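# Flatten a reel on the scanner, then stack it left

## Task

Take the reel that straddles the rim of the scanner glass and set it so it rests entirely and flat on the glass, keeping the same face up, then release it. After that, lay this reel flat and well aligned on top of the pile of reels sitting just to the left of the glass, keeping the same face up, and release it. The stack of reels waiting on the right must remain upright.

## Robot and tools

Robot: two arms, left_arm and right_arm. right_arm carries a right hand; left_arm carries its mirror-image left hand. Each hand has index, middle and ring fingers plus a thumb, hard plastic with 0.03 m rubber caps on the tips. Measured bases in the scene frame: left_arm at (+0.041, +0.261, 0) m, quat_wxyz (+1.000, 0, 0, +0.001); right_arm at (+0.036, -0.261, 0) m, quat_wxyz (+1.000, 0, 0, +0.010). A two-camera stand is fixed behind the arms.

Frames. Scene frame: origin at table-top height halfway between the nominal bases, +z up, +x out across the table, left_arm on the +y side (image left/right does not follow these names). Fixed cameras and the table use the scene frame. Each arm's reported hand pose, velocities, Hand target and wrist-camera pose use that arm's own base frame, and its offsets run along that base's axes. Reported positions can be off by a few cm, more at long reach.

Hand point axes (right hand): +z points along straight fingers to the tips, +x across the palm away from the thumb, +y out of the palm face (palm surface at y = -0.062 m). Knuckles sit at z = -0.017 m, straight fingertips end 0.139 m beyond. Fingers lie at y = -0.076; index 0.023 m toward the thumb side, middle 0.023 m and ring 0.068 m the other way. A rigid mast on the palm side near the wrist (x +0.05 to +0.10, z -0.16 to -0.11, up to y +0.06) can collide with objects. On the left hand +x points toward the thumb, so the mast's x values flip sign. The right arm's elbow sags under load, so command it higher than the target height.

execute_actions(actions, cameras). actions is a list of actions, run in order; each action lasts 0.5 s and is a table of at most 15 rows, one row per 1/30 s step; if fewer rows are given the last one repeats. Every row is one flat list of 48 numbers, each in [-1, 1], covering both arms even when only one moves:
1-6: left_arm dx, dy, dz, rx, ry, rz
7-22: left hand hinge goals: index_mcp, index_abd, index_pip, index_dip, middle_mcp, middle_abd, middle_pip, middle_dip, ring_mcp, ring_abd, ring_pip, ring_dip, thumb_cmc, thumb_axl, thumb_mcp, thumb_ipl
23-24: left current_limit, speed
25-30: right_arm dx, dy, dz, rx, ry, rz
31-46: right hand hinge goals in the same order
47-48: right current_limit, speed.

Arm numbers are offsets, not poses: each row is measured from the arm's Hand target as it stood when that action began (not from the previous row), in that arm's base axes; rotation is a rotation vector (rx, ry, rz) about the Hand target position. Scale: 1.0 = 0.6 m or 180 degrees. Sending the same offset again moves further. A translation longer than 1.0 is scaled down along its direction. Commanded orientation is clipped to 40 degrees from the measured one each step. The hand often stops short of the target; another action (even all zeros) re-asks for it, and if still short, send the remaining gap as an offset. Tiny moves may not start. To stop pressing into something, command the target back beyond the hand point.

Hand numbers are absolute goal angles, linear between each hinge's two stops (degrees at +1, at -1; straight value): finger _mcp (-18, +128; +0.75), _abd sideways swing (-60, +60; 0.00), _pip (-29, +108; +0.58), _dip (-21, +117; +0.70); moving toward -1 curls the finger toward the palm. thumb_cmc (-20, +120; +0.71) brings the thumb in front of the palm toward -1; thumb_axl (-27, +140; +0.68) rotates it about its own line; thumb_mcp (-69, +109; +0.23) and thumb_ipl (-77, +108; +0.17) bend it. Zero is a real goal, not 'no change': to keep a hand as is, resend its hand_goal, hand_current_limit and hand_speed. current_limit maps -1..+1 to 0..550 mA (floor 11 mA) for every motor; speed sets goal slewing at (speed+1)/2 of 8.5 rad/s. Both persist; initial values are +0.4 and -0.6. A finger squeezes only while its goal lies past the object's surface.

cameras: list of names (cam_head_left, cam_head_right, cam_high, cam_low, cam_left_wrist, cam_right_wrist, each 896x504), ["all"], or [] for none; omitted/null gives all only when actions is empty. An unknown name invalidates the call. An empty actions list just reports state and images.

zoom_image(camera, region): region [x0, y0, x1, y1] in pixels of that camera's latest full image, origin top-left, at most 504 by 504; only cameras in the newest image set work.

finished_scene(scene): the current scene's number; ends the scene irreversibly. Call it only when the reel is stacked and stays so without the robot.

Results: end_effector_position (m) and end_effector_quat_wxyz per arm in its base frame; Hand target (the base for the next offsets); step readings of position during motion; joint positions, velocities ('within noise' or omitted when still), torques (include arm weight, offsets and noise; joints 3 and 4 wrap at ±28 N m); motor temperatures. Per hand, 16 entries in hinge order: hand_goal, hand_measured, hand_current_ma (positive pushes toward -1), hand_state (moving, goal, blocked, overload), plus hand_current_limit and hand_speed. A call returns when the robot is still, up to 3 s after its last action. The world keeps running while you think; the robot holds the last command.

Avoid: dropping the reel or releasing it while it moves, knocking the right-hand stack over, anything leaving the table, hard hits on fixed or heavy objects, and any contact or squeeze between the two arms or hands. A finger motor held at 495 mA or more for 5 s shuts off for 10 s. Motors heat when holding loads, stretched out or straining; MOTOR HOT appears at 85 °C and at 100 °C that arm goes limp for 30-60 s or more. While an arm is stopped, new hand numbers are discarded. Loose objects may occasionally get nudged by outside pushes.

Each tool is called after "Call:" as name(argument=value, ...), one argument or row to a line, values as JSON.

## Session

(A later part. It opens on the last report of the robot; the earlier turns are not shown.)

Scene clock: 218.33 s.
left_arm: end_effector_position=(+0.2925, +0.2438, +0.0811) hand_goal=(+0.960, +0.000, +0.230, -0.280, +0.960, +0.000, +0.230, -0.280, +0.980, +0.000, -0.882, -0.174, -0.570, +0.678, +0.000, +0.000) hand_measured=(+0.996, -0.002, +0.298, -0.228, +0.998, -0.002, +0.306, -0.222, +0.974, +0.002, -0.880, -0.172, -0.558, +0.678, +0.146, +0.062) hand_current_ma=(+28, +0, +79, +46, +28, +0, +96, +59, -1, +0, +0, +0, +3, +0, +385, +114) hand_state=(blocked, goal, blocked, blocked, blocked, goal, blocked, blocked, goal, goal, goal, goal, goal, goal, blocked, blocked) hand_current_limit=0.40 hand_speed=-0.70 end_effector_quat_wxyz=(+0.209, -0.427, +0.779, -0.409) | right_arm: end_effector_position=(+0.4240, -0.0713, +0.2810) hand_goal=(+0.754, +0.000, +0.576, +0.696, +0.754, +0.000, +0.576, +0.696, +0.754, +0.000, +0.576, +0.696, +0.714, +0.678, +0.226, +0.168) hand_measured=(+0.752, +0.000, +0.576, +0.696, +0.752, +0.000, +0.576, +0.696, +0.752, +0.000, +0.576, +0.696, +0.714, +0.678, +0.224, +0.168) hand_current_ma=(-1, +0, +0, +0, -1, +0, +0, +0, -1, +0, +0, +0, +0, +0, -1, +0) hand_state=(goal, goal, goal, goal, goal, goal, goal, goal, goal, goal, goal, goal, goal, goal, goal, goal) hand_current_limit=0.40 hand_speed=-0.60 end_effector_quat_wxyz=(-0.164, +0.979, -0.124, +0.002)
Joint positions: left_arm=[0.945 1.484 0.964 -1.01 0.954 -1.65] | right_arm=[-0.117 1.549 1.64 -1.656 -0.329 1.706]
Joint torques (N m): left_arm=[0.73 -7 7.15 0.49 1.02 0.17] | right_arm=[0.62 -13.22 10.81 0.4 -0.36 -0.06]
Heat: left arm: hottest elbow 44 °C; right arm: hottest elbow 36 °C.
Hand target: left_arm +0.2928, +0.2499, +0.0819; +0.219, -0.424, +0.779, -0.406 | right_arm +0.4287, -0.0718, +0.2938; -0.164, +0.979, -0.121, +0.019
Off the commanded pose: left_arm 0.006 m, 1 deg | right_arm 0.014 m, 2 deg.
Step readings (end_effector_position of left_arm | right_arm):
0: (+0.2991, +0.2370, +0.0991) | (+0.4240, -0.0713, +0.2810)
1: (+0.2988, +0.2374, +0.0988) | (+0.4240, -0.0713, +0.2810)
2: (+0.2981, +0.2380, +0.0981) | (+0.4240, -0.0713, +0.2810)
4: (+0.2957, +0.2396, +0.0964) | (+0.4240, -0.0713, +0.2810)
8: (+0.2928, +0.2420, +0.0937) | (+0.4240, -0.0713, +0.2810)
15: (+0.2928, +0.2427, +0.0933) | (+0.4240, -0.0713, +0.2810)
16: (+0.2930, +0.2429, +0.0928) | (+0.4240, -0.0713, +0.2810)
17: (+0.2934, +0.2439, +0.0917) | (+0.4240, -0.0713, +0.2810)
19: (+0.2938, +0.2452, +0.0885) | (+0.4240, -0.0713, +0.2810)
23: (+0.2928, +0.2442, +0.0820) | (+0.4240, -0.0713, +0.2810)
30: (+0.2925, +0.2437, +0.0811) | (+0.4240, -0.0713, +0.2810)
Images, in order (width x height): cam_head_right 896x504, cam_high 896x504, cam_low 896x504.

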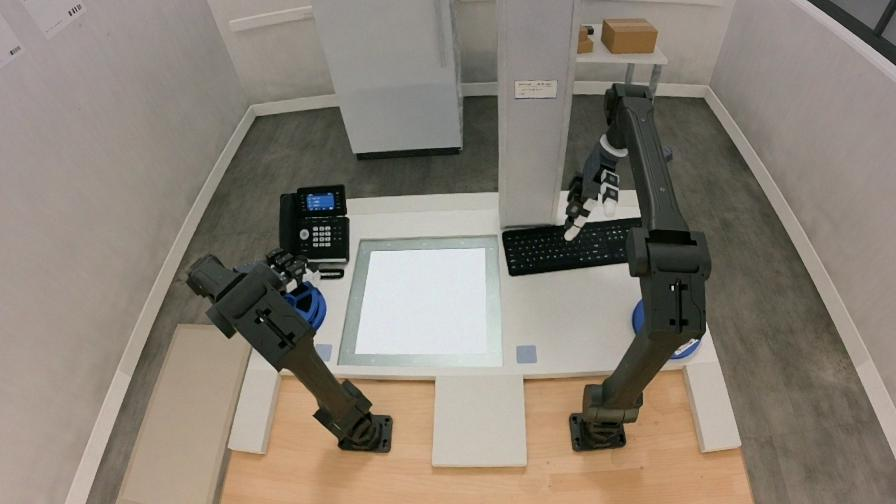

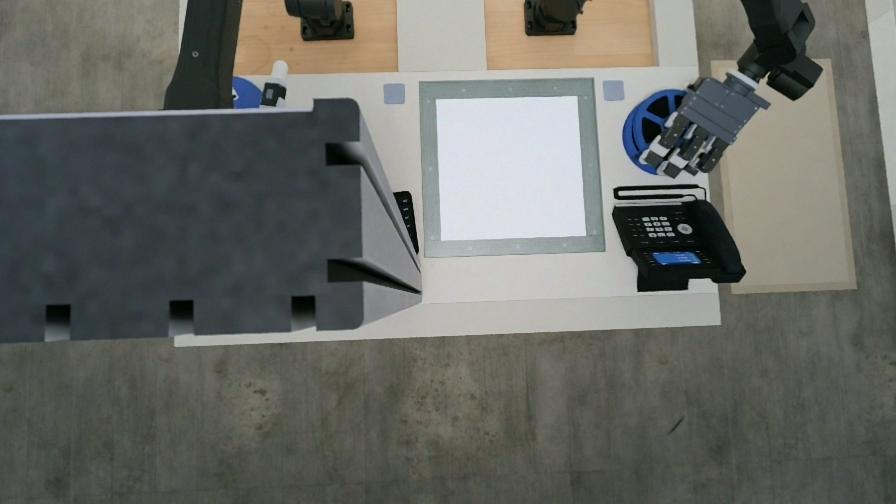

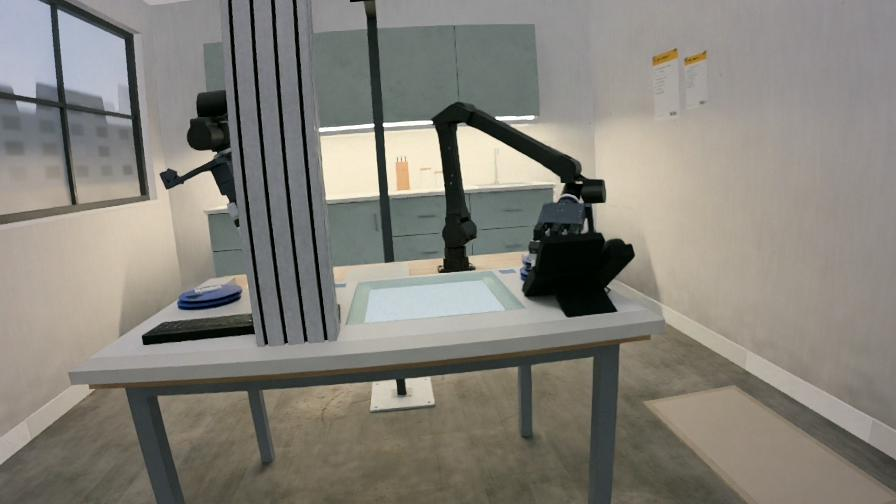

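Call:
execute_actions(
  actions=[
    [[-0.005,-0.002,-0.022,0,0,0,0.96,0,0.23,-0.28,0.96,0,0.23,-0.28,0.98,0,-0.883,-0.174,-0.571,0.677,0,0,0.4,-0.7,0,0,0,0,0,0,0.754,0,0.576,0.696,0.754,0,0.576,0.696,0.754,0,0.576,0.696,0.714,0.678,0.226,0.168,0.4,-0.6]],
  ],
  cameras=["cam_low","cam_high","cam_head_right"],
)

Call:
zoom_image(
  camera="cam_high",
  region=[600, 80, 720, 200],
)

Call:
zoom_image(
  camera="cam_low",
  region=[510, 240, 550, 290],
)

Call:
zoom_image(
  camera="cam_head_right",
  region=[270, 250, 350, 350],
)

Scene clock: 226.90 s.
left_arm: end_effector_position=(+0.2895, +0.2422, +0.0681) hand_goal=(+0.960, +0.000, +0.230, -0.280, +0.960, +0.000, +0.230, -0.280, +0.980, +0.000, -0.882, -0.174, -0.570, +0.678, +0.000, +0.000) hand_measured=(+0.996, -0.002, +0.298, -0.228, +0.998, -0.002, +0.306, -0.222, +0.974, +0.002, -0.880, -0.172, -0.558, +0.678, +0.146, +0.062) hand_current_ma=(+28, +0, +79, +46, +28, +0, +96, +59, -1, +0, +0, +0, +3, +0, +385, +114) hand_state=(blocked, goal, blocked, blocked, blocked, goal, blocked, blocked, goal, goal, goal, goal, goal, goal, blocked, blocked) hand_current_limit=0.40 hand_speed=-0.70 end_effector_quat_wxyz=(+0.210, -0.426, +0.779, -0.409) | right_arm: end_effector_position=(+0.4240, -0.0713, +0.2810) hand_goal=(+0.754, +0.000, +0.576, +0.696, +0.754, +0.000, +0.576, +0.696, +0.754, +0.000, +0.576, +0.696, +0.714, +0.678, +0.226, +0.168) hand_measured=(+0.752, +0.000, +0.576, +0.696, +0.752, +0.000, +0.576, +0.696, +0.752, +0.000, +0.576, +0.696, +0.714, +0.678, +0.224, +0.168) hand_current_ma=(-1, +0, +0, +0, -1, +0, +0, +0, -1, +0, +0, +0, +0, +0, -1, +0) hand_state=(goal, goal, goal, goal, goal, goal, goal, goal, goal, goal, goal, goal, goal, goal, goal, goal) hand_current_limit=0.40 hand_speed=-0.60 end_effector_quat_wxyz=(-0.164, +0.979, -0.124, +0.002)
Joint positions: left_arm=[0.949 1.496 0.939 -0.977 0.955 -1.642] | right_arm=[-0.117 1.549 1.64 -1.656 -0.329 1.706]
Joint torques (N m): left_arm=[1.32 -6.42 6.98 0.47 0.99 0.14] | right_arm=[0.5 -13.22 10.82 0.39 -0.36 -0.07]
Heat: left arm: hottest elbow 44 °C; right arm: hottest elbow 36 °C.
Hand target: left_arm +0.2898, +0.2486, +0.0685; +0.219, -0.424, +0.779, -0.406 | right_arm +0.4287, -0.0718, +0.2938; -0.164, +0.979, -0.121, +0.019
Off the commanded pose: left_arm 0.007 m, 1 deg | right_arm 0.014 m, 2 deg.
Step readings (end_effector_position of left_arm | right_arm):
0: (+0.2925, +0.2438, +0.0811) | (+0.4240, -0.0713, +0.2810)
1: (+0.2926, +0.2437, +0.0802) | (+0.4240, -0.0713, +0.2810)
2: (+0.2932, +0.2446, +0.0786) | (+0.4240, -0.0713, +0.2810)
4: (+0.2921, +0.2443, +0.0746) | (+0.4240, -0.0713, +0.2810)
8: (+0.2893, +0.2419, +0.0687) | (+0.4240, -0.0713, +0.2810)
15: (+0.2895, +0.2422, +0.0681) | (+0.4240, -0.0713, +0.2810)
Images, in order (width x height): cam_head_right 896x504, cam_high 896x504, cam_low 896x504.

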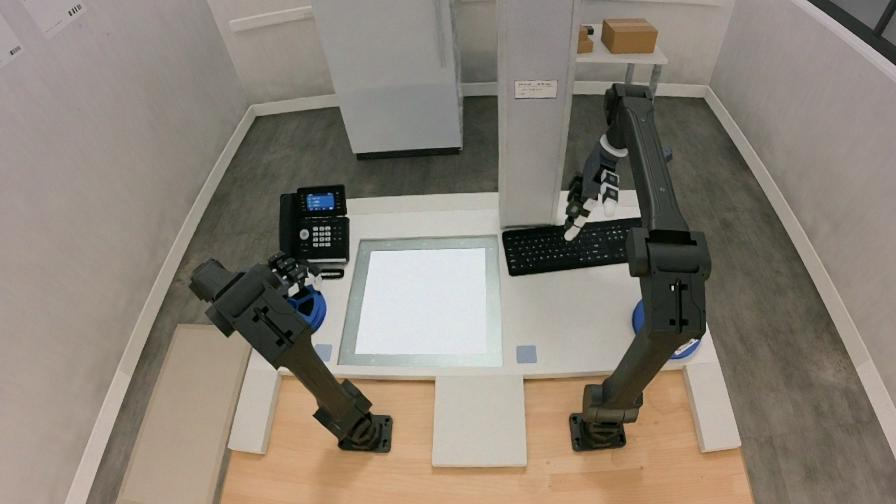

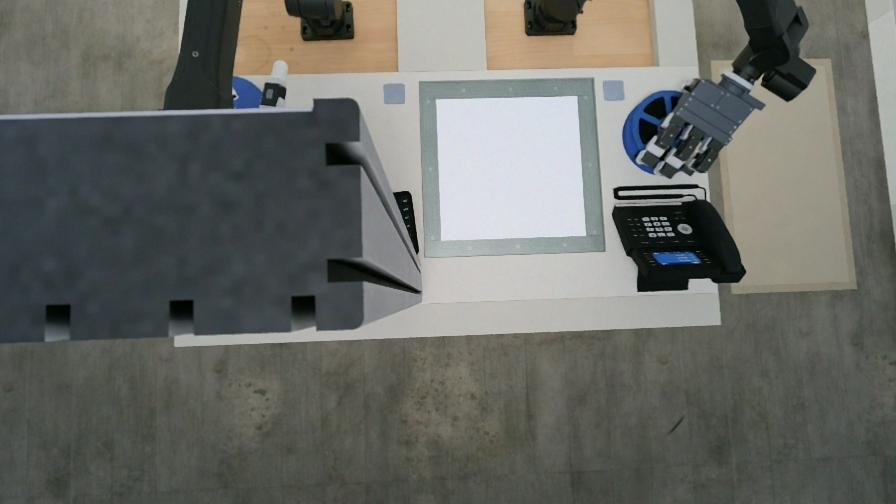

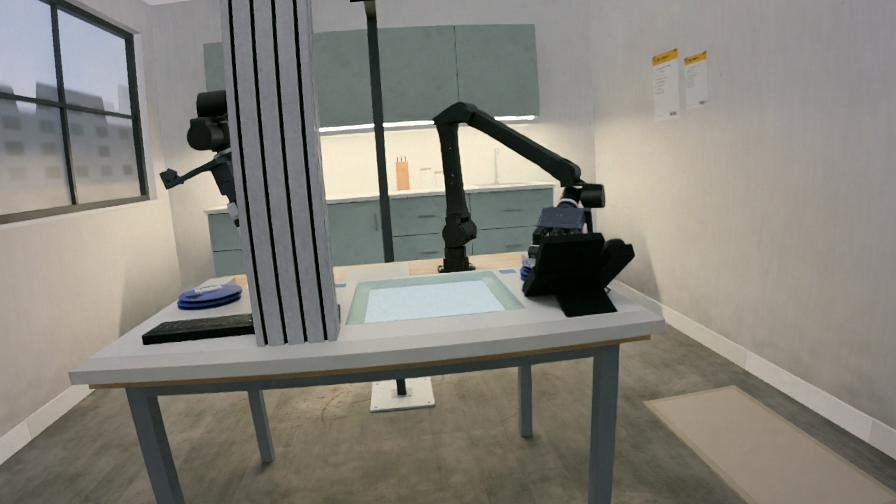

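Scaled by 4.200.

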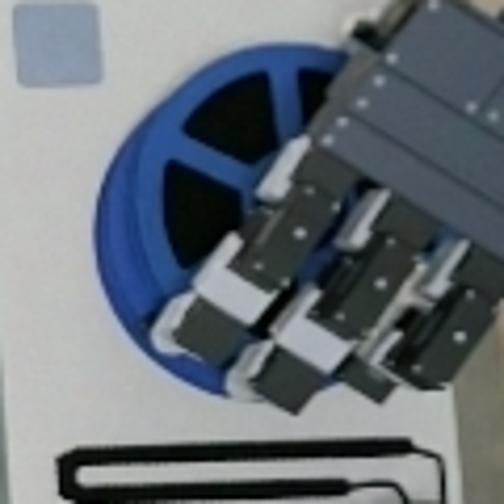

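Scaled by 10.080.

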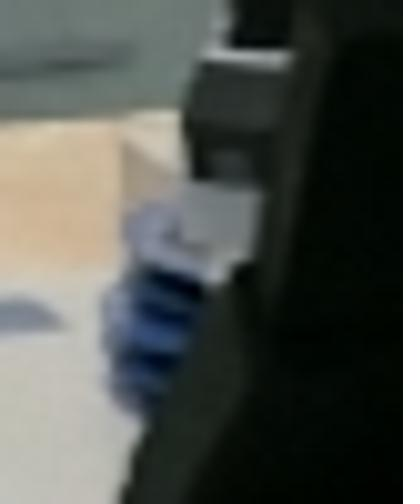

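Scaled by 5.040.

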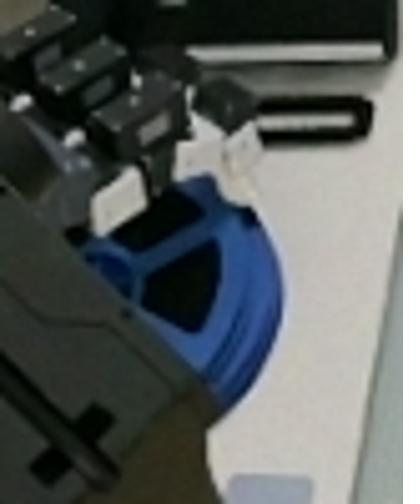

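Call:
execute_actions(
  actions=[
    [[-0.001,-0.009,-0.008,0,0,0,0.96,0,0.23,-0.28,0.96,0,0.23,-0.28,0.98,0,-0.883,-0.174,-0.571,0.677,0,0,0.4,-0.7,0,0,0,0,0,0,0.754,0,0.576,0.696,0.754,0,0.576,0.696,0.754,0,0.576,0.696,0.714,0.678,0.226,0.168,0.4,-0.6]],
  ],
  cameras=["cam_low","cam_high"],
)

Call:
zoom_image(
  camera="cam_high",
  region=[600, 80, 720, 200],
)

Call:
zoom_image(
  camera="cam_low",
  region=[510, 240, 550, 290],
)

Scene clock: 235.00 s.
left_arm: end_effector_position=(+0.2900, +0.2426, +0.0650) hand_goal=(+0.960, +0.000, +0.230, -0.280, +0.960, +0.000, +0.230, -0.280, +0.980, +0.000, -0.882, -0.174, -0.570, +0.678, +0.000, +0.000) hand_measured=(+0.996, -0.002, +0.298, -0.228, +0.998, -0.002, +0.306, -0.228, +0.974, +0.002, -0.880, -0.172, -0.558, +0.678, +0.146, +0.062) hand_current_ma=(+28, +0, +76, +46, +28, +0, +96, +46, -1, +0, +0, +0, +3, +0, +385, +114) hand_state=(blocked, goal, blocked, blocked, blocked, goal, blocked, blocked, goal, goal, goal, goal, goal, goal, blocked, blocked) hand_current_limit=0.40 hand_speed=-0.70 end_effector_quat_wxyz=(+0.215, -0.424, +0.780, -0.407) | right_arm: end_effector_position=(+0.4240, -0.0713, +0.2810) hand_goal=(+0.754, +0.000, +0.576, +0.696, +0.754, +0.000, +0.576, +0.696, +0.754, +0.000, +0.576, +0.696, +0.714, +0.678, +0.226, +0.168) hand_measured=(+0.752, +0.000, +0.576, +0.696, +0.752, +0.000, +0.576, +0.696, +0.752, +0.000, +0.576, +0.696, +0.714, +0.678, +0.224, +0.168) hand_current_ma=(-1, +0, +0, +0, -1, +0, +0, +0, -1, +0, +0, +0, +0, +0, -1, +0) hand_state=(goal, goal, goal, goal, goal, goal, goal, goal, goal, goal, goal, goal, goal, goal, goal, goal) hand_current_limit=0.40 hand_speed=-0.60 end_effector_quat_wxyz=(-0.164, +0.979, -0.124, +0.002)
Joint positions: left_arm=[0.949 1.495 0.928 -0.956 0.956 -1.642] | right_arm=[-0.117 1.549 1.64 -1.656 -0.329 1.706]
Joint torques (N m): left_arm=[0.79 -7.06 6.22 0.55 0.95 0.01] | right_arm=[0.56 -13.22 10.81 0.4 -0.36 -0.07]
Heat: left arm: hottest elbow 44 °C; right arm: hottest elbow 36 °C.
Hand target: left_arm +0.2892, +0.2432, +0.0638; +0.219, -0.424, +0.779, -0.406 | right_arm +0.4287, -0.0718, +0.2938; -0.164, +0.979, -0.121, +0.019
Off the commanded pose: left_arm 0.002 m, 1 deg | right_arm 0.014 m, 2 deg.
Step readings (end_effector_position of left_arm | right_arm):
0: (+0.2895, +0.2422, +0.0681) | (+0.4240, -0.0713, +0.2810)
1: (+0.2896, +0.2423, +0.0676) | (+0.4240, -0.0713, +0.2810)
2: (+0.2899, +0.2427, +0.0663) | (+0.4240, -0.0713, +0.2810)
4: (+0.2896, +0.2422, +0.0648) | (+0.4240, -0.0713, +0.2810)
8: (+0.2900, +0.2426, +0.0650) | (+0.4240, -0.0713, +0.2810)
15: (+0.2900, +0.2426, +0.0650) | (+0.4240, -0.0713, +0.2810)
Images, in order (width x height): cam_high 896x504, cam_low 896x504.

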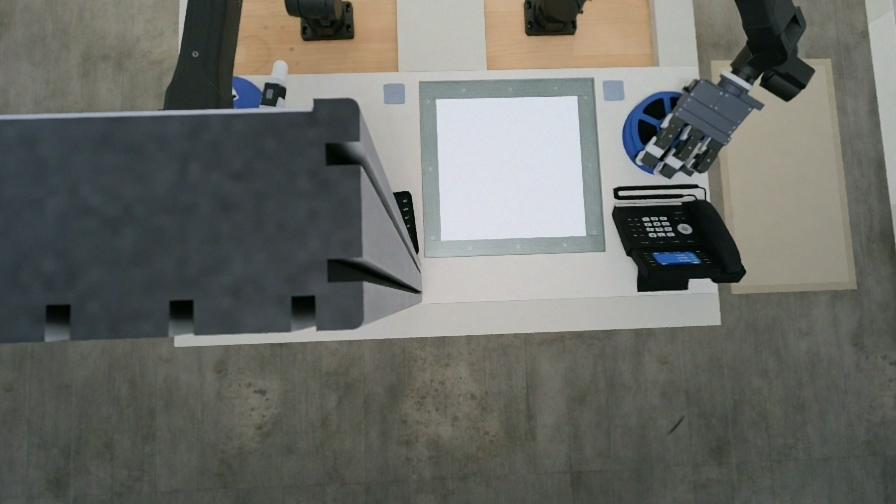

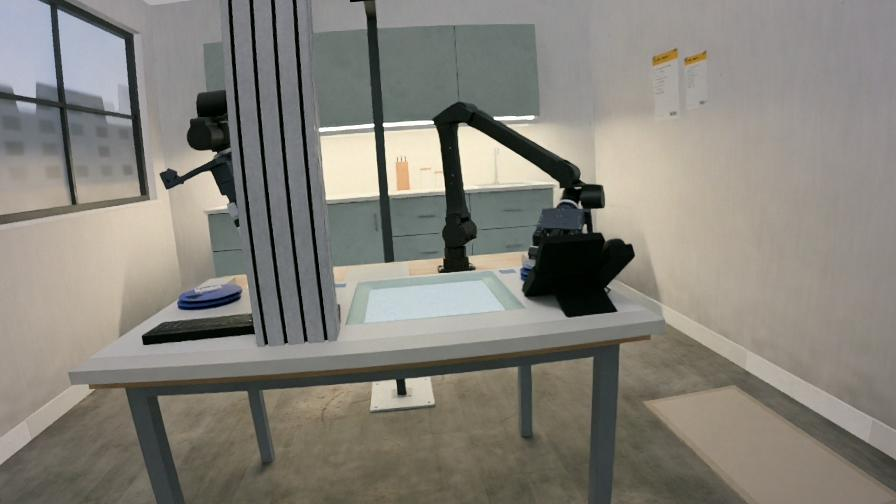

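Scaled by 4.200.

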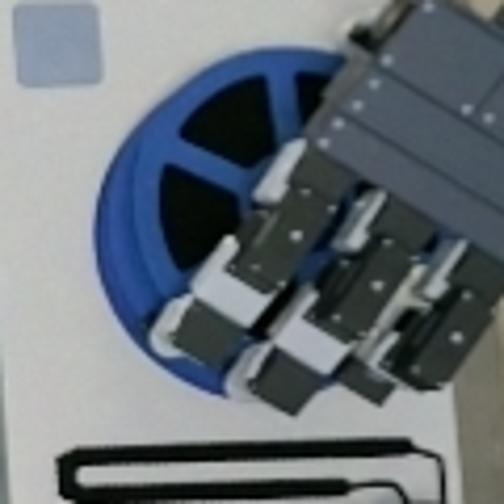

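Scaled by 10.080.

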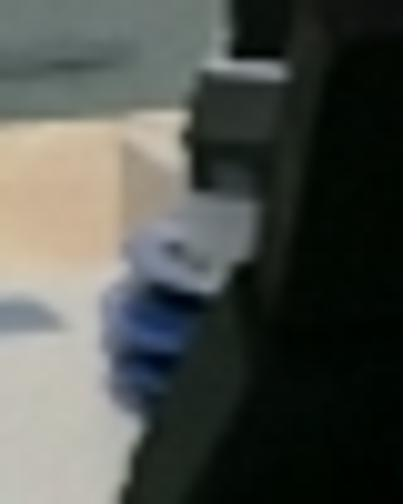

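Call:
execute_actions(
  actions=[
    [[0,-0.006,0.018,0,0,0,0.96,0,0.23,-0.28,0.96,0,0.23,-0.28,0.98,0,-0.883,-0.174,-0.571,0.677,0,0,0.4,-0.7,0,0,0,0,0,0,0.754,0,0.576,0.696,0.754,0,0.576,0.696,0.754,0,0.576,0.696,0.714,0.678,0.226,0.168,0.4,-0.6]],
    [[0,-0.013,0,0,0,0,0.96,0,0.23,-0.28,0.96,0,0.23,-0.28,0.98,0,-0.883,-0.174,-0.571,0.677,0,0,0.4,-0.7,0,0,0,0,0,0,0.754,0,0.576,0.696,0.754,0,0.576,0.696,0.754,0,0.576,0.696,0.714,0.678,0.226,0.168,0.4,-0.6]],
  ],
  cameras=["cam_low","cam_high","cam_head_right"],
)

Call:
zoom_image(
  camera="cam_high",
  region=[600, 80, 720, 200],
)

Call:
zoom_image(
  camera="cam_low",
  region=[510, 240, 550, 290],
)

Call:
zoom_image(
  camera="cam_head_right",
  region=[270, 250, 350, 350],
)

Scene clock: 243.23 s.
left_arm: end_effector_position=(+0.2847, +0.2336, +0.0668) hand_goal=(+0.960, +0.000, +0.230, -0.280, +0.960, +0.000, +0.230, -0.280, +0.980, +0.000, -0.882, -0.174, -0.570, +0.678, +0.000, +0.000) hand_measured=(+0.996, -0.002, +0.298, -0.230, +0.998, -0.004, +0.306, -0.228, +0.974, +0.002, -0.880, -0.172, -0.558, +0.678, +0.146, +0.062) hand_current_ma=(+28, +0, +76, +46, +28, +0, +96, +46, -1, +0, +0, +0, +3, +0, +385, +114) hand_state=(blocked, goal, blocked, blocked, blocked, goal, blocked, blocked, goal, goal, goal, goal, goal, goal, blocked, blocked) hand_current_limit=0.40 hand_speed=-0.70 end_effector_quat_wxyz=(+0.213, -0.429, +0.778, -0.408) | right_arm: end_effector_position=(+0.4240, -0.0713, +0.2810) hand_goal=(+0.754, +0.000, +0.576, +0.696, +0.754, +0.000, +0.576, +0.696, +0.754, +0.000, +0.576, +0.696, +0.714, +0.678, +0.226, +0.168) hand_measured=(+0.752, +0.000, +0.576, +0.696, +0.752, +0.000, +0.576, +0.696, +0.752, +0.000, +0.576, +0.696, +0.714, +0.678, +0.224, +0.168) hand_current_ma=(-1, +0, +0, +0, -1, +0, +0, +0, -1, +0, +0, +0, +0, +0, -1, +0) hand_state=(goal, goal, goal, goal, goal, goal, goal, goal, goal, goal, goal, goal, goal, goal, goal, goal) hand_current_limit=0.40 hand_speed=-0.60 end_effector_quat_wxyz=(-0.164, +0.979, -0.124, +0.002)
Joint positions: left_arm=[0.947 1.468 0.903 -0.953 0.955 -1.66] | right_arm=[-0.117 1.549 1.64 -1.656 -0.329 1.706]
Joint torques (N m): left_arm=[-0.79 -8.06 7.02 0.24 0.95 -0.06] | right_arm=[0.56 -13.22 10.82 0.38 -0.36 -0.07]
Heat: left arm: hottest elbow 43 °C; right arm: hottest elbow 36 °C.
Hand target: left_arm +0.2892, +0.2318, +0.0746; +0.219, -0.424, +0.779, -0.406 | right_arm +0.4287, -0.0718, +0.2938; -0.164, +0.979, -0.121, +0.019
Off the commanded pose: left_arm 0.009 m, 1 deg | right_arm 0.014 m, 2 deg.
Step readings (end_effector_position of left_arm | right_arm):
0: (+0.2900, +0.2426, +0.0650) | (+0.4240, -0.0713, +0.2810)
1: (+0.2900, +0.2427, +0.0654) | (+0.4240, -0.0713, +0.2810)
2: (+0.2901, +0.2428, +0.0662) | (+0.4240, -0.0713, +0.2810)
4: (+0.2900, +0.2425, +0.0670) | (+0.4240, -0.0713, +0.2810)
8: (+0.2899, +0.2425, +0.0674) | (+0.4240, -0.0713, +0.2810)
15: (+0.2897, +0.2422, +0.0671) | (+0.4240, -0.0713, +0.2810)
16: (+0.2892, +0.2416, +0.0670) | (+0.4240, -0.0713, +0.2810)
17: (+0.2886, +0.2403, +0.0667) | (+0.4240, -0.0713, +0.2810)
19: (+0.2864, +0.2365, +0.0663) | (+0.4240, -0.0713, +0.2810)
23: (+0.2848, +0.2338, +0.0666) | (+0.4240, -0.0713, +0.2810)
30: (+0.2847, +0.2336, +0.0668) | (+0.4240, -0.0713, +0.2810)
Images, in order (width x height): cam_head_right 896x504, cam_high 896x504, cam_low 896x504.

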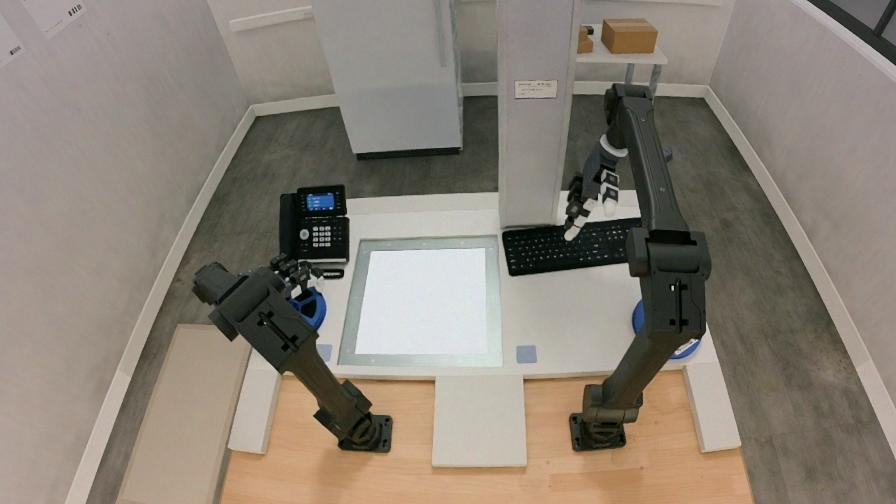

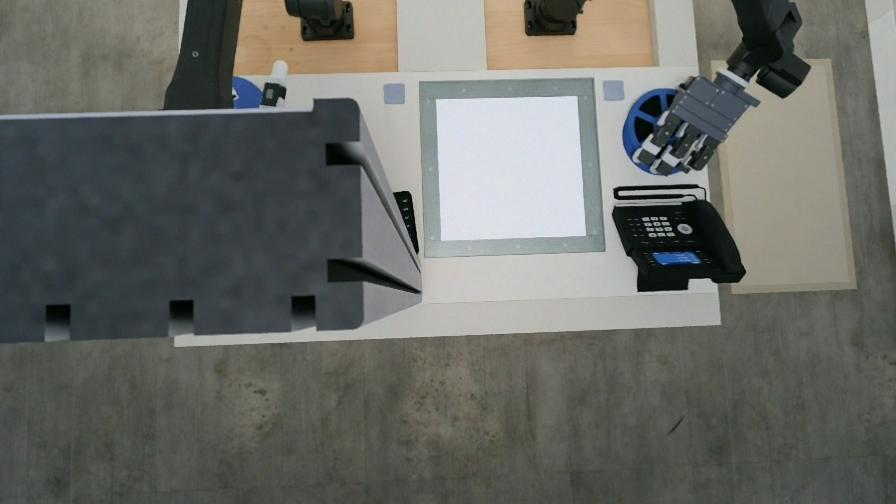

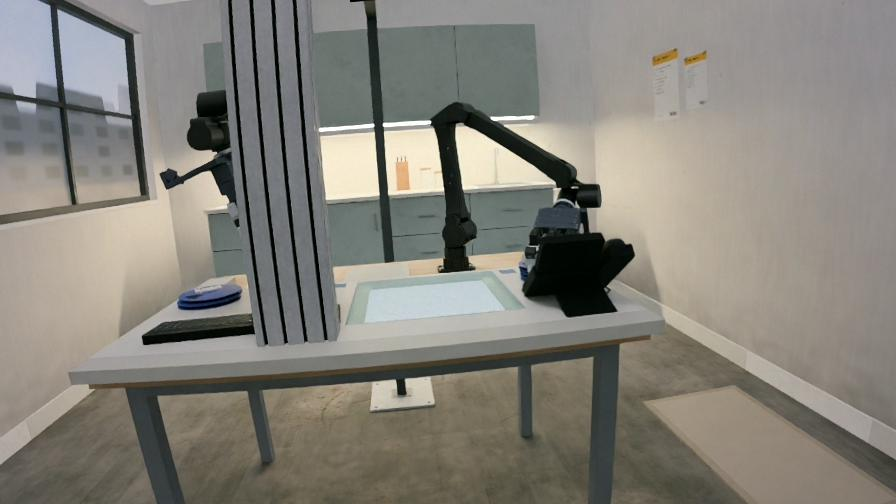

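Scaled by 4.200.

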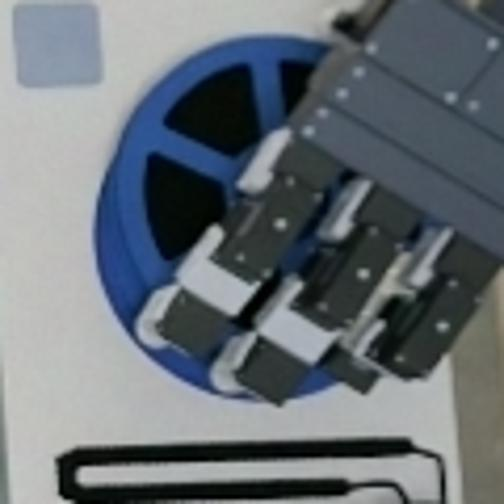

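Scaled by 10.080.

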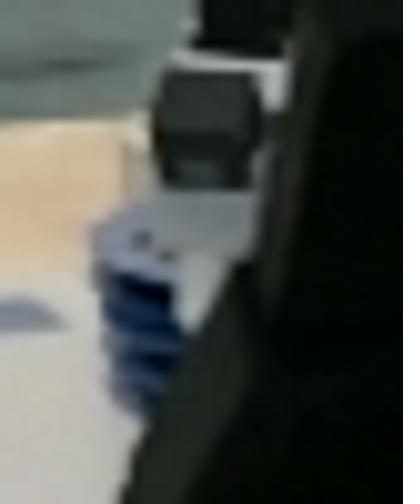

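Scaled by 5.040.

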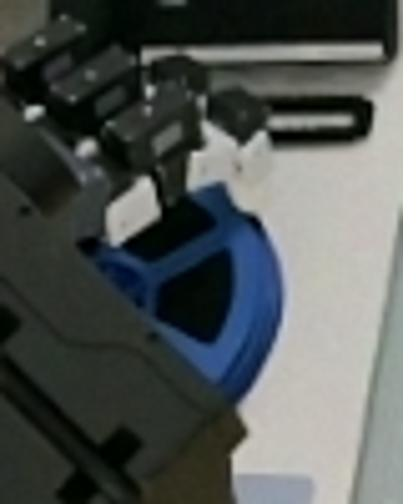

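Call:
execute_actions(
  actions=[
    [[0.007,0.015,0,0,0,0,0.96,0,0.23,-0.28,0.96,0,0.23,-0.28,0.98,0,-0.883,-0.174,-0.571,0.677,0,0,0.4,-0.7,0,0,0,0,0,0,0.754,0,0.576,0.696,0.754,0,0.576,0.696,0.754,0,0.576,0.696,0.714,0.678,0.226,0.168,0.4,-0.6]],
  ],
  cameras=["cam_low","cam_high","cam_head_right"],
)

Call:
zoom_image(
  camera="cam_low",
  region=[510, 240, 550, 290],
)

Call:
zoom_image(
  camera="cam_high",
  region=[600, 80, 720, 200],
)

Scene clock: 256.10 s.
left_arm: end_effector_position=(+0.2847, +0.2336, +0.0668) hand_goal=(+0.960, +0.000, +0.230, -0.280, +0.960, +0.000, +0.230, -0.280, +0.980, +0.000, -0.882, -0.174, -0.570, +0.678, +0.000, +0.000) hand_measured=(+0.996, -0.002, +0.298, -0.230, +0.998, -0.004, +0.306, -0.228, +0.974, +0.002, -0.880, -0.172, -0.558, +0.678, +0.146, +0.062) hand_current_ma=(+28, +0, +76, +46, +28, +0, +96, +46, -1, +0, +0, +0, +3, +0, +385, +114) hand_state=(blocked, goal, blocked, blocked, blocked, goal, blocked, blocked, goal, goal, goal, goal, goal, goal, blocked, blocked) hand_current_limit=0.40 hand_speed=-0.70 end_effector_quat_wxyz=(+0.212, -0.429, +0.777, -0.408) | right_arm: end_effector_position=(+0.4240, -0.0713, +0.2810) hand_goal=(+0.754, +0.000, +0.576, +0.696, +0.754, +0.000, +0.576, +0.696, +0.754, +0.000, +0.576, +0.696, +0.714, +0.678, +0.226, +0.168) hand_measured=(+0.752, +0.000, +0.576, +0.696, +0.752, +0.000, +0.576, +0.696, +0.752, +0.000, +0.576, +0.696, +0.714, +0.678, +0.224, +0.168) hand_current_ma=(-1, +0, +0, +0, -1, +0, +0, +0, -1, +0, +0, +0, +0, +0, -1, +0) hand_state=(goal, goal, goal, goal, goal, goal, goal, goal, goal, goal, goal, goal, goal, goal, goal, goal) hand_current_limit=0.40 hand_speed=-0.60 end_effector_quat_wxyz=(-0.164, +0.979, -0.124, +0.002)
Joint positions: left_arm=[0.947 1.468 0.903 -0.953 0.955 -1.66] | right_arm=[-0.117 1.549 1.64 -1.656 -0.329 1.706]
Joint torques (N m): left_arm=[-0.5 -5.77 8.98 0.02 0.95 0] | right_arm=[0.56 -13.22 10.82 0.39 -0.36 -0.07]
Heat: left arm: hottest elbow 43 °C; right arm: hottest elbow 36 °C.
Hand target: left_arm +0.2933, +0.2408, +0.0746; +0.219, -0.424, +0.779, -0.406 | right_arm +0.4287, -0.0718, +0.2938; -0.164, +0.979, -0.121, +0.019
Off the commanded pose: left_arm 0.014 m, 1 deg | right_arm 0.014 m, 2 deg.
Step readings (end_effector_position of left_arm | right_arm):
0: (+0.2847, +0.2336, +0.0668) | (+0.4240, -0.0713, +0.2810)
1: (+0.2847, +0.2336, +0.0668) | (+0.4240, -0.0713, +0.2810)
2: (+0.2847, +0.2336, +0.0668) | (+0.4240, -0.0713, +0.2810)
4: (+0.2847, +0.2336, +0.0668) | (+0.4240, -0.0713, +0.2810)
8: (+0.2847, +0.2336, +0.0668) | (+0.4240, -0.0713, +0.2810)
15: (+0.2847, +0.2336, +0.0668) | (+0.4240, -0.0713, +0.2810)
Images, in order (width x height): cam_head_right 896x504, cam_high 896x504, cam_low 896x504.

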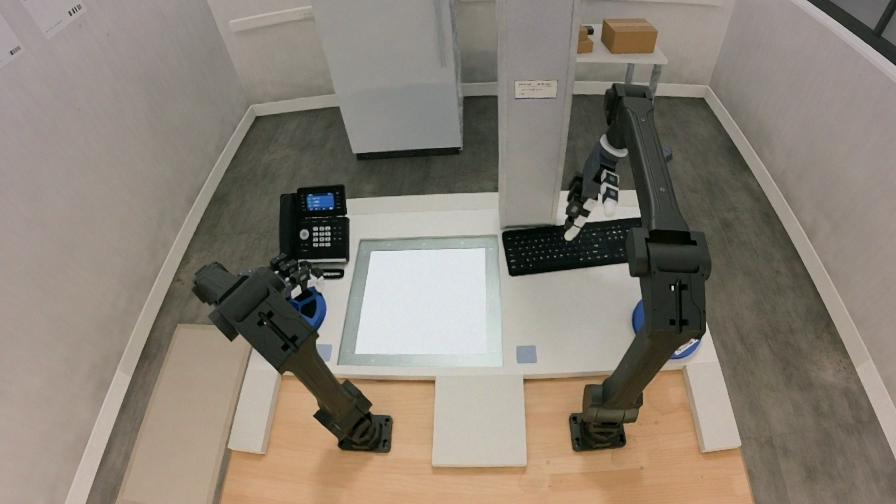

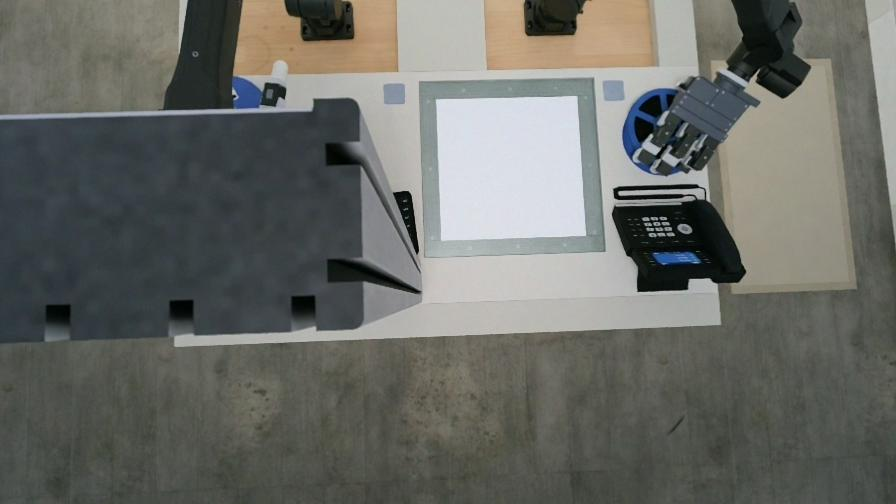

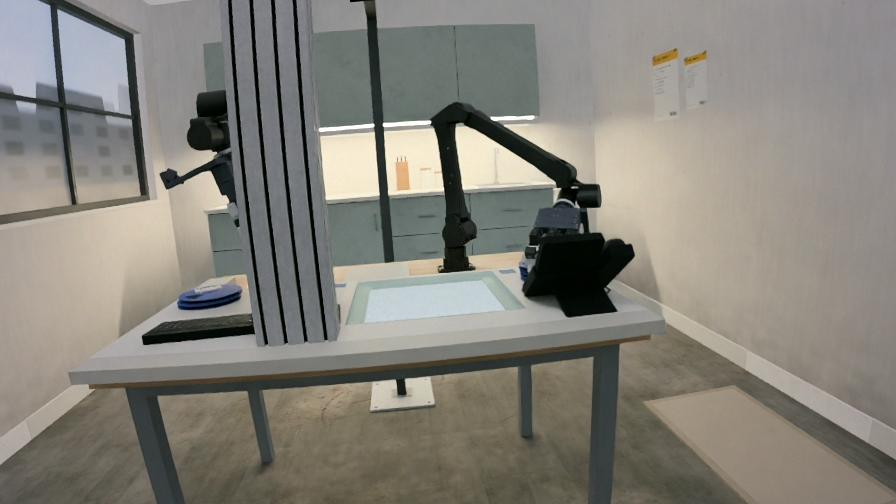

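Scaled by 10.080.

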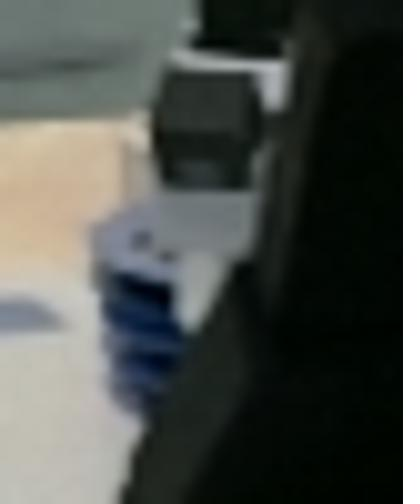

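Scaled by 4.200.

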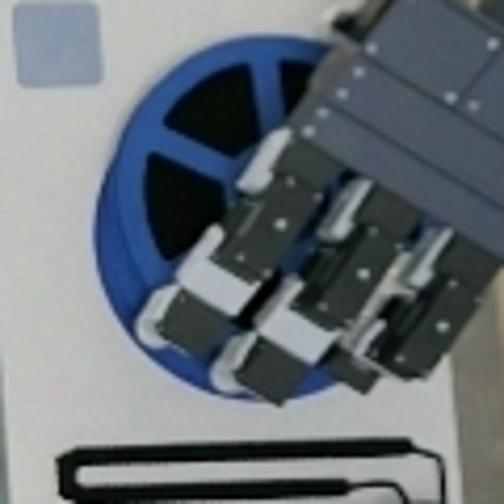

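Call:
execute_actions(
  actions=[
    [[0.002,0.0045,0,0,0,0,0.96,0,0.23,-0.28,0.96,0,0.23,-0.28,0.98,0,-0.883,-0.174,-0.571,0.677,0,0,0.4,-0.7,0,0,0,0,0,0,0.754,0,0.576,0.696,0.754,0,0.576,0.696,0.754,0,0.576,0.696,0.714,0.678,0.226,0.168,0.4,-0.6]],
  ],
)

Scene clock: 260.07 s.
left_arm: end_effector_position=(+0.2845, +0.2334, +0.0655) hand_goal=(+0.960, +0.000, +0.230, -0.280, +0.960, +0.000, +0.230, -0.280, +0.980, +0.000, -0.882, -0.174, -0.570, +0.678, +0.000, +0.000) hand_measured=(+0.996, -0.002, +0.298, -0.230, +0.998, -0.004, +0.306, -0.228, +0.974, +0.002, -0.880, -0.172, -0.558, +0.678, +0.146, +0.062) hand_current_ma=(+28, +0, +76, +46, +28, +0, +96, +46, -1, +0, +0, +0, +3, +0, +385, +114) hand_state=(blocked, goal, blocked, blocked, blocked, goal, blocked, blocked, goal, goal, goal, goal, goal, goal, blocked, blocked) hand_current_limit=0.40 hand_speed=-0.70 end_effector_quat_wxyz=(+0.211, -0.430, +0.777, -0.409) | right_arm: end_effector_position=(+0.4240, -0.0713, +0.2810) hand_goal=(+0.754, +0.000, +0.576, +0.696, +0.754, +0.000, +0.576, +0.696, +0.754, +0.000, +0.576, +0.696, +0.714, +0.678, +0.226, +0.168) hand_measured=(+0.752, +0.000, +0.576, +0.696, +0.752, +0.000, +0.576, +0.696, +0.752, +0.000, +0.576, +0.696, +0.714, +0.678, +0.224, +0.168) hand_current_ma=(-1, +0, +0, +0, -1, +0, +0, +0, -1, +0, +0, +0, +0, +0, -1, +0) hand_state=(goal, goal, goal, goal, goal, goal, goal, goal, goal, goal, goal, goal, goal, goal, goal, goal) hand_current_limit=0.40 hand_speed=-0.60 end_effector_quat_wxyz=(-0.164, +0.979, -0.124, +0.002)
Joint positions: left_arm=[0.947 1.472 0.903 -0.953 0.955 -1.66] | right_arm=[-0.117 1.549 1.64 -1.656 -0.329 1.706]
Joint torques (N m): left_arm=[-0.03 -5.89 9.48 -0.13 0.97 -0.01] | right_arm=[0.56 -13.27 10.81 0.38 -0.36 -0.07]
Heat: left arm: hottest elbow 43 °C; right arm: hottest elbow 36 °C.
Hand target: left_arm +0.2945, +0.2435, +0.0746; +0.219, -0.424, +0.779, -0.406 | right_arm +0.4287, -0.0718, +0.2938; -0.164, +0.979, -0.121, +0.019
Off the commanded pose: left_arm 0.017 m, 1 deg | right_arm 0.014 m, 2 deg.
Step readings (end_effector_position of left_arm | right_arm):
0: (+0.2847, +0.2336, +0.0668) | (+0.4240, -0.0713, +0.2810)
1: (+0.2846, +0.2335, +0.0667) | (+0.4240, -0.0713, +0.2810)
2: (+0.2846, +0.2335, +0.0664) | (+0.4240, -0.0713, +0.2810)
4: (+0.2845, +0.2334, +0.0658) | (+0.4240, -0.0713, +0.2810)
8: (+0.2845, +0.2334, +0.0655) | (+0.4240, -0.0713, +0.2810)
15: (+0.2845, +0.2334, +0.0655) | (+0.4240, -0.0713, +0.2810)

Call:
execute_actions(
  actions=[
    [[0,0,0.009,0,0,0,0.96,0,0.23,-0.28,0.96,0,0.23,-0.28,0.98,0,-0.883,-0.174,-0.571,0.677,0,0,0.4,-0.7,0,0,0,0,0,0,0.754,0,0.576,0.696,0.754,0,0.576,0.696,0.754,0,0.576,0.696,0.714,0.678,0.226,0.168,0.4,-0.6]],
  ],
)

Scene clock: 270.37 s.
left_arm: end_effector_position=(+0.2836, +0.2321, +0.0657) hand_goal=(+0.960, +0.000, +0.230, -0.280, +0.960, +0.000, +0.230, -0.280, +0.980, +0.000, -0.882, -0.174, -0.570, +0.678, +0.000, +0.000) hand_measured=(+0.996, -0.002, +0.298, -0.230, +0.998, -0.004, +0.306, -0.228, +0.974, +0.002, -0.880, -0.172, -0.562, +0.678, +0.146, +0.062) hand_current_ma=(+28, +0, +76, +46, +28, +0, +96, +46, -1, +0, +0, +0, +2, +0, +385, +114) hand_state=(blocked, goal, blocked, blocked, blocked, goal, blocked, blocked, goal, goal, goal, goal, goal, goal, blocked, blocked) hand_current_limit=0.40 hand_speed=-0.70 end_effector_quat_wxyz=(+0.208, -0.431, +0.776, -0.410) | right_arm: end_effector_position=(+0.4240, -0.0713, +0.2810) hand_goal=(+0.754, +0.000, +0.576, +0.696, +0.754, +0.000, +0.576, +0.696, +0.754, +0.000, +0.576, +0.696, +0.714, +0.678, +0.226, +0.168) hand_measured=(+0.752, +0.000, +0.576, +0.696, +0.752, +0.000, +0.576, +0.696, +0.752, +0.000, +0.576, +0.696, +0.714, +0.678, +0.224, +0.168) hand_current_ma=(-1, +0, +0, +0, -1, +0, +0, +0, -1, +0, +0, +0, +0, +0, -1, +0) hand_state=(goal, goal, goal, goal, goal, goal, goal, goal, goal, goal, goal, goal, goal, goal, goal, goal) hand_current_limit=0.40 hand_speed=-0.60 end_effector_quat_wxyz=(-0.164, +0.979, -0.124, +0.002)
Joint positions: left_arm=[0.947 1.472 0.903 -0.959 0.955 -1.66] | right_arm=[-0.117 1.549 1.64 -1.656 -0.329 1.706]
Joint torques (N m): left_arm=[0.03 -6.24 10.04 -0.43 0.97 0.03] | right_arm=[0.5 -13.22 10.82 0.39 -0.36 -0.07]
Heat: left arm: hottest elbow 43 °C; right arm: hottest elbow 36 °C.
Hand target: left_arm +0.2946, +0.2435, +0.0800; +0.219, -0.424, +0.779, -0.406 | right_arm +0.4287, -0.0718, +0.2938; -0.164, +0.979, -0.121, +0.019
Off the commanded pose: left_arm 0.021 m, 2 deg | right_arm 0.014 m, 2 deg.
Step readings (end_effector_position of left_arm | right_arm):
0: (+0.2845, +0.2334, +0.0655) | (+0.4240, -0.0713, +0.2810)
1: (+0.2844, +0.2332, +0.0655) | (+0.4240, -0.0713, +0.2810)
2: (+0.2841, +0.2328, +0.0656) | (+0.4240, -0.0713, +0.2810)
4: (+0.2838, +0.2323, +0.0656) | (+0.4240, -0.0713, +0.2810)
8: (+0.2836, +0.2322, +0.0656) | (+0.4240, -0.0713, +0.2810)
15: (+0.2836, +0.2321, +0.0657) | (+0.4240, -0.0713, +0.2810)

Call:
execute_actions(
  actions=[
    [[0.003,0.003,0.007,0,0,0,0.96,0,0.23,-0.28,0.96,0,0.23,-0.28,0.98,0,-0.883,-0.174,-0.571,0.677,0,0,0.4,-0.7,0,0,0,0,0,0,0.754,0,0.576,0.696,0.754,0,0.576,0.696,0.754,0,0.576,0.696,0.714,0.678,0.226,0.168,0.4,-0.6]],
  ],
)

Scene clock: 273.63 s.
left_arm: end_effector_position=(+0.2826, +0.2307, +0.0667) hand_goal=(+0.960, +0.000, +0.230, -0.280, +0.960, +0.000, +0.230, -0.280, +0.980, +0.000, -0.882, -0.174, -0.570, +0.678, +0.000, +0.000) hand_measured=(+0.996, -0.002, +0.298, -0.230, +0.998, -0.004, +0.306, -0.228, +0.974, +0.002, -0.880, -0.172, -0.562, +0.678, +0.146, +0.062) hand_current_ma=(+28, +0, +76, +46, +28, +0, +96, +46, -1, +0, +0, +0, +1, +0, +385, +114) hand_state=(blocked, goal, blocked, blocked, blocked, goal, blocked, blocked, goal, goal, goal, goal, goal, goal, blocked, blocked) hand_current_limit=0.40 hand_speed=-0.70 end_effector_quat_wxyz=(+0.204, -0.433, +0.775, -0.412) | right_arm: end_effector_position=(+0.4240, -0.0713, +0.2810) hand_goal=(+0.754, +0.000, +0.576, +0.696, +0.754, +0.000, +0.576, +0.696, +0.754, +0.000, +0.576, +0.696, +0.714, +0.678, +0.226, +0.168) hand_measured=(+0.752, +0.000, +0.576, +0.696, +0.752, +0.000, +0.576, +0.696, +0.752, +0.000, +0.576, +0.696, +0.714, +0.678, +0.224, +0.168) hand_current_ma=(-1, +0, +0, +0, -1, +0, +0, +0, -1, +0, +0, +0, +0, +0, -1, +0) hand_state=(goal, goal, goal, goal, goal, goal, goal, goal, goal, goal, goal, goal, goal, goal, goal, goal) hand_current_limit=0.40 hand_speed=-0.60 end_effector_quat_wxyz=(-0.164, +0.979, -0.124, +0.002)
Joint positions: left_arm=[0.947 1.472 0.906 -0.972 0.955 -1.66] | right_arm=[-0.117 1.549 1.64 -1.656 -0.329 1.706]
Joint torques (N m): left_arm=[-0.09 -6.36 10.81 -0.4 0.98 0.01] | right_arm=[0.5 -13.27 10.82 0.39 -0.36 -0.07]
Heat: left arm: hottest elbow 43 °C; right arm: hottest elbow 36 °C.
Hand target: left_arm +0.2964, +0.2454, +0.0842; +0.219, -0.424, +0.779, -0.406 | right_arm +0.4287, -0.0718, +0.2938; -0.164, +0.979, -0.121, +0.019
Off the commanded pose: left_arm 0.027 m, 2 deg | right_arm 0.014 m, 2 deg.
Step readings (end_effector_position of left_arm | right_arm):
0: (+0.2836, +0.2321, +0.0657) | (+0.4240, -0.0713, +0.2810)
1: (+0.2835, +0.2319, +0.0658) | (+0.4240, -0.0713, +0.2810)
2: (+0.2833, +0.2317, +0.0662) | (+0.4240, -0.0713, +0.2810)
4: (+0.2830, +0.2313, +0.0666) | (+0.4240, -0.0713, +0.2810)
8: (+0.2826, +0.2307, +0.0667) | (+0.4240, -0.0713, +0.2810)
15: (+0.2826, +0.2307, +0.0667) | (+0.4240, -0.0713, +0.2810)

Call:
execute_actions(
  actions=[
    [[0.002,0.002,0.008,0,0,0,0.96,0,0.23,-0.28,0.96,0,0.23,-0.28,0.98,0,-0.883,-0.174,-0.571,0.677,0,0,0.4,-0.7,0,0,0,0,0,0,0.754,0,0.576,0.696,0.754,0,0.576,0.696,0.754,0,0.576,0.696,0.714,0.678,0.226,0.168,0.4,-0.6]],
  ],
)

Scene clock: 276.77 s.
left_arm: end_effector_position=(+0.2818, +0.2296, +0.0688) hand_goal=(+0.960, +0.000, +0.230, -0.280, +0.960, +0.000, +0.230, -0.280, +0.980, +0.000, -0.882, -0.174, -0.570, +0.678, +0.000, +0.000) hand_measured=(+0.996, -0.002, +0.298, -0.230, +0.998, -0.004, +0.306, -0.228, +0.974, +0.002, -0.880, -0.172, -0.560, +0.678, +0.146, +0.062) hand_current_ma=(+28, +0, +76, +46, +28, +0, +96, +46, -1, +0, +0, +0, +2, +0, +385, +114) hand_state=(blocked, goal, blocked, blocked, blocked, goal, blocked, blocked, goal, goal, goal, goal, goal, goal, blocked, blocked) hand_current_limit=0.40 hand_speed=-0.70 end_effector_quat_wxyz=(+0.200, -0.435, +0.774, -0.414) | right_arm: end_effector_position=(+0.4240, -0.0713, +0.2810) hand_goal=(+0.754, +0.000, +0.576, +0.696, +0.754, +0.000, +0.576, +0.696, +0.754, +0.000, +0.576, +0.696, +0.714, +0.678, +0.226, +0.168) hand_measured=(+0.752, +0.000, +0.576, +0.696, +0.752, +0.000, +0.576, +0.696, +0.752, +0.000, +0.576, +0.696, +0.714, +0.678, +0.224, +0.168) hand_current_ma=(-1, +0, +0, +0, -1, +0, +0, +0, -1, +0, +0, +0, +0, +0, -1, +0) hand_state=(goal, goal, goal, goal, goal, goal, goal, goal, goal, goal, goal, goal, goal, goal, goal, goal) hand_current_limit=0.40 hand_speed=-0.60 end_effector_quat_wxyz=(-0.164, +0.979, -0.124, +0.002)
Joint positions: left_arm=[0.947 1.472 0.912 -0.988 0.955 -1.66] | right_arm=[-0.117 1.549 1.64 -1.656 -0.329 1.706]
Joint torques (N m): left_arm=[-0.21 -6.83 11.17 -0.4 0.99 -0.01] | right_arm=[0.56 -13.22 10.82 0.39 -0.36 -0.07]
Heat: left arm: hottest elbow 44 °C; right arm: hottest elbow 36 °C.
Hand target: left_arm +0.2976, +0.2465, +0.0890; +0.219, -0.424, +0.779, -0.406 | right_arm +0.4287, -0.0718, +0.2938; -0.164, +0.979, -0.121, +0.019
Off the commanded pose: left_arm 0.031 m, 3 deg | right_arm 0.014 m, 2 deg.
Step readings (end_effector_position of left_arm | right_arm):
0: (+0.2826, +0.2307, +0.0667) | (+0.4240, -0.0713, +0.2810)
1: (+0.2825, +0.2306, +0.0670) | (+0.4240, -0.0713, +0.2810)
2: (+0.2823, +0.2303, +0.0675) | (+0.4240, -0.0713, +0.2810)
4: (+0.2824, +0.2304, +0.0686) | (+0.4240, -0.0713, +0.2810)
8: (+0.2819, +0.2297, +0.0688) | (+0.4240, -0.0713, +0.2810)
15: (+0.2818, +0.2296, +0.0688) | (+0.4240, -0.0713, +0.2810)

Call:
execute_actions(
  actions=[
    [[-0.008,-0.008,0.018,0,0,0,0.96,0,0.23,-0.28,0.96,0,0.23,-0.28,0.98,0,-0.883,-0.174,-0.571,0.677,0,0,0.4,-0.7,0,0,0,0,0,0,0.754,0,0.576,0.696,0.754,0,0.576,0.696,0.754,0,0.576,0.696,0.714,0.678,0.226,0.168,0.4,-0.6]],
  ],
)

Scene clock: 281.50 s.
left_arm: end_effector_position=(+0.2775, +0.2238, +0.0754) hand_goal=(+0.960, +0.000, +0.230, -0.280, +0.960, +0.000, +0.230, -0.280, +0.980, +0.000, -0.882, -0.174, -0.570, +0.678, +0.000, +0.000) hand_measured=(+0.996, -0.002, +0.298, -0.230, +0.998, -0.004, +0.306, -0.228, +0.974, +0.002, -0.880, -0.172, -0.558, +0.678, +0.146, +0.062) hand_current_ma=(+28, +0, +76, +45, +28, +0, +96, +46, -1, +0, +0, +0, +3, +0, +385, +114) hand_state=(blocked, goal, blocked, blocked, blocked, goal, blocked, blocked, goal, goal, goal, goal, goal, goal, blocked, blocked) hand_current_limit=0.40 hand_speed=-0.70 end_effector_quat_wxyz=(+0.194, -0.438, +0.773, -0.416) | right_arm: end_effector_position=(+0.4240, -0.0713, +0.2810) hand_goal=(+0.754, +0.000, +0.576, +0.696, +0.754, +0.000, +0.576, +0.696, +0.754, +0.000, +0.576, +0.696, +0.714, +0.678, +0.226, +0.168) hand_measured=(+0.752, +0.000, +0.576, +0.696, +0.752, +0.000, +0.576, +0.696, +0.752, +0.000, +0.576, +0.696, +0.714, +0.678, +0.224, +0.168) hand_current_ma=(-1, +0, +0, +0, -1, +0, +0, +0, -1, +0, +0, +0, +0, +0, -1, +0) hand_state=(goal, goal, goal, goal, goal, goal, goal, goal, goal, goal, goal, goal, goal, goal, goal, goal) hand_current_limit=0.40 hand_speed=-0.60 end_effector_quat_wxyz=(-0.164, +0.979, -0.124, +0.002)
Joint positions: left_arm=[0.947 1.454 0.912 -1.022 0.954 -1.66] | right_arm=[-0.117 1.549 1.64 -1.656 -0.329 1.706]
Joint torques (N m): left_arm=[0.15 -7.3 11.22 -0.35 1.01 0.04] | right_arm=[0.56 -13.22 10.81 0.39 -0.36 -0.07]
Heat: left arm: hottest elbow 45 °C; right arm: hottest elbow 36 °C.
Hand target: left_arm +0.2927, +0.2417, +0.0998; +0.219, -0.424, +0.779, -0.406 | right_arm +0.4287, -0.0718, +0.2938; -0.164, +0.979, -0.121, +0.019
Off the commanded pose: left_arm 0.034 m, 4 deg | right_arm 0.014 m, 2 deg.
Step readings (end_effector_position of left_arm | right_arm):
0: (+0.2818, +0.2296, +0.0688) | (+0.4240, -0.0713, +0.2810)
1: (+0.2812, +0.2288, +0.0692) | (+0.4240, -0.0713, +0.2810)
2: (+0.2800, +0.2272, +0.0699) | (+0.4240, -0.0713, +0.2810)
4: (+0.2784, +0.2251, +0.0719) | (+0.4240, -0.0713, +0.2810)
8: (+0.2776, +0.2240, +0.0750) | (+0.4240, -0.0713, +0.2810)
15: (+0.2775, +0.2238, +0.0754) | (+0.4240, -0.0713, +0.2810)


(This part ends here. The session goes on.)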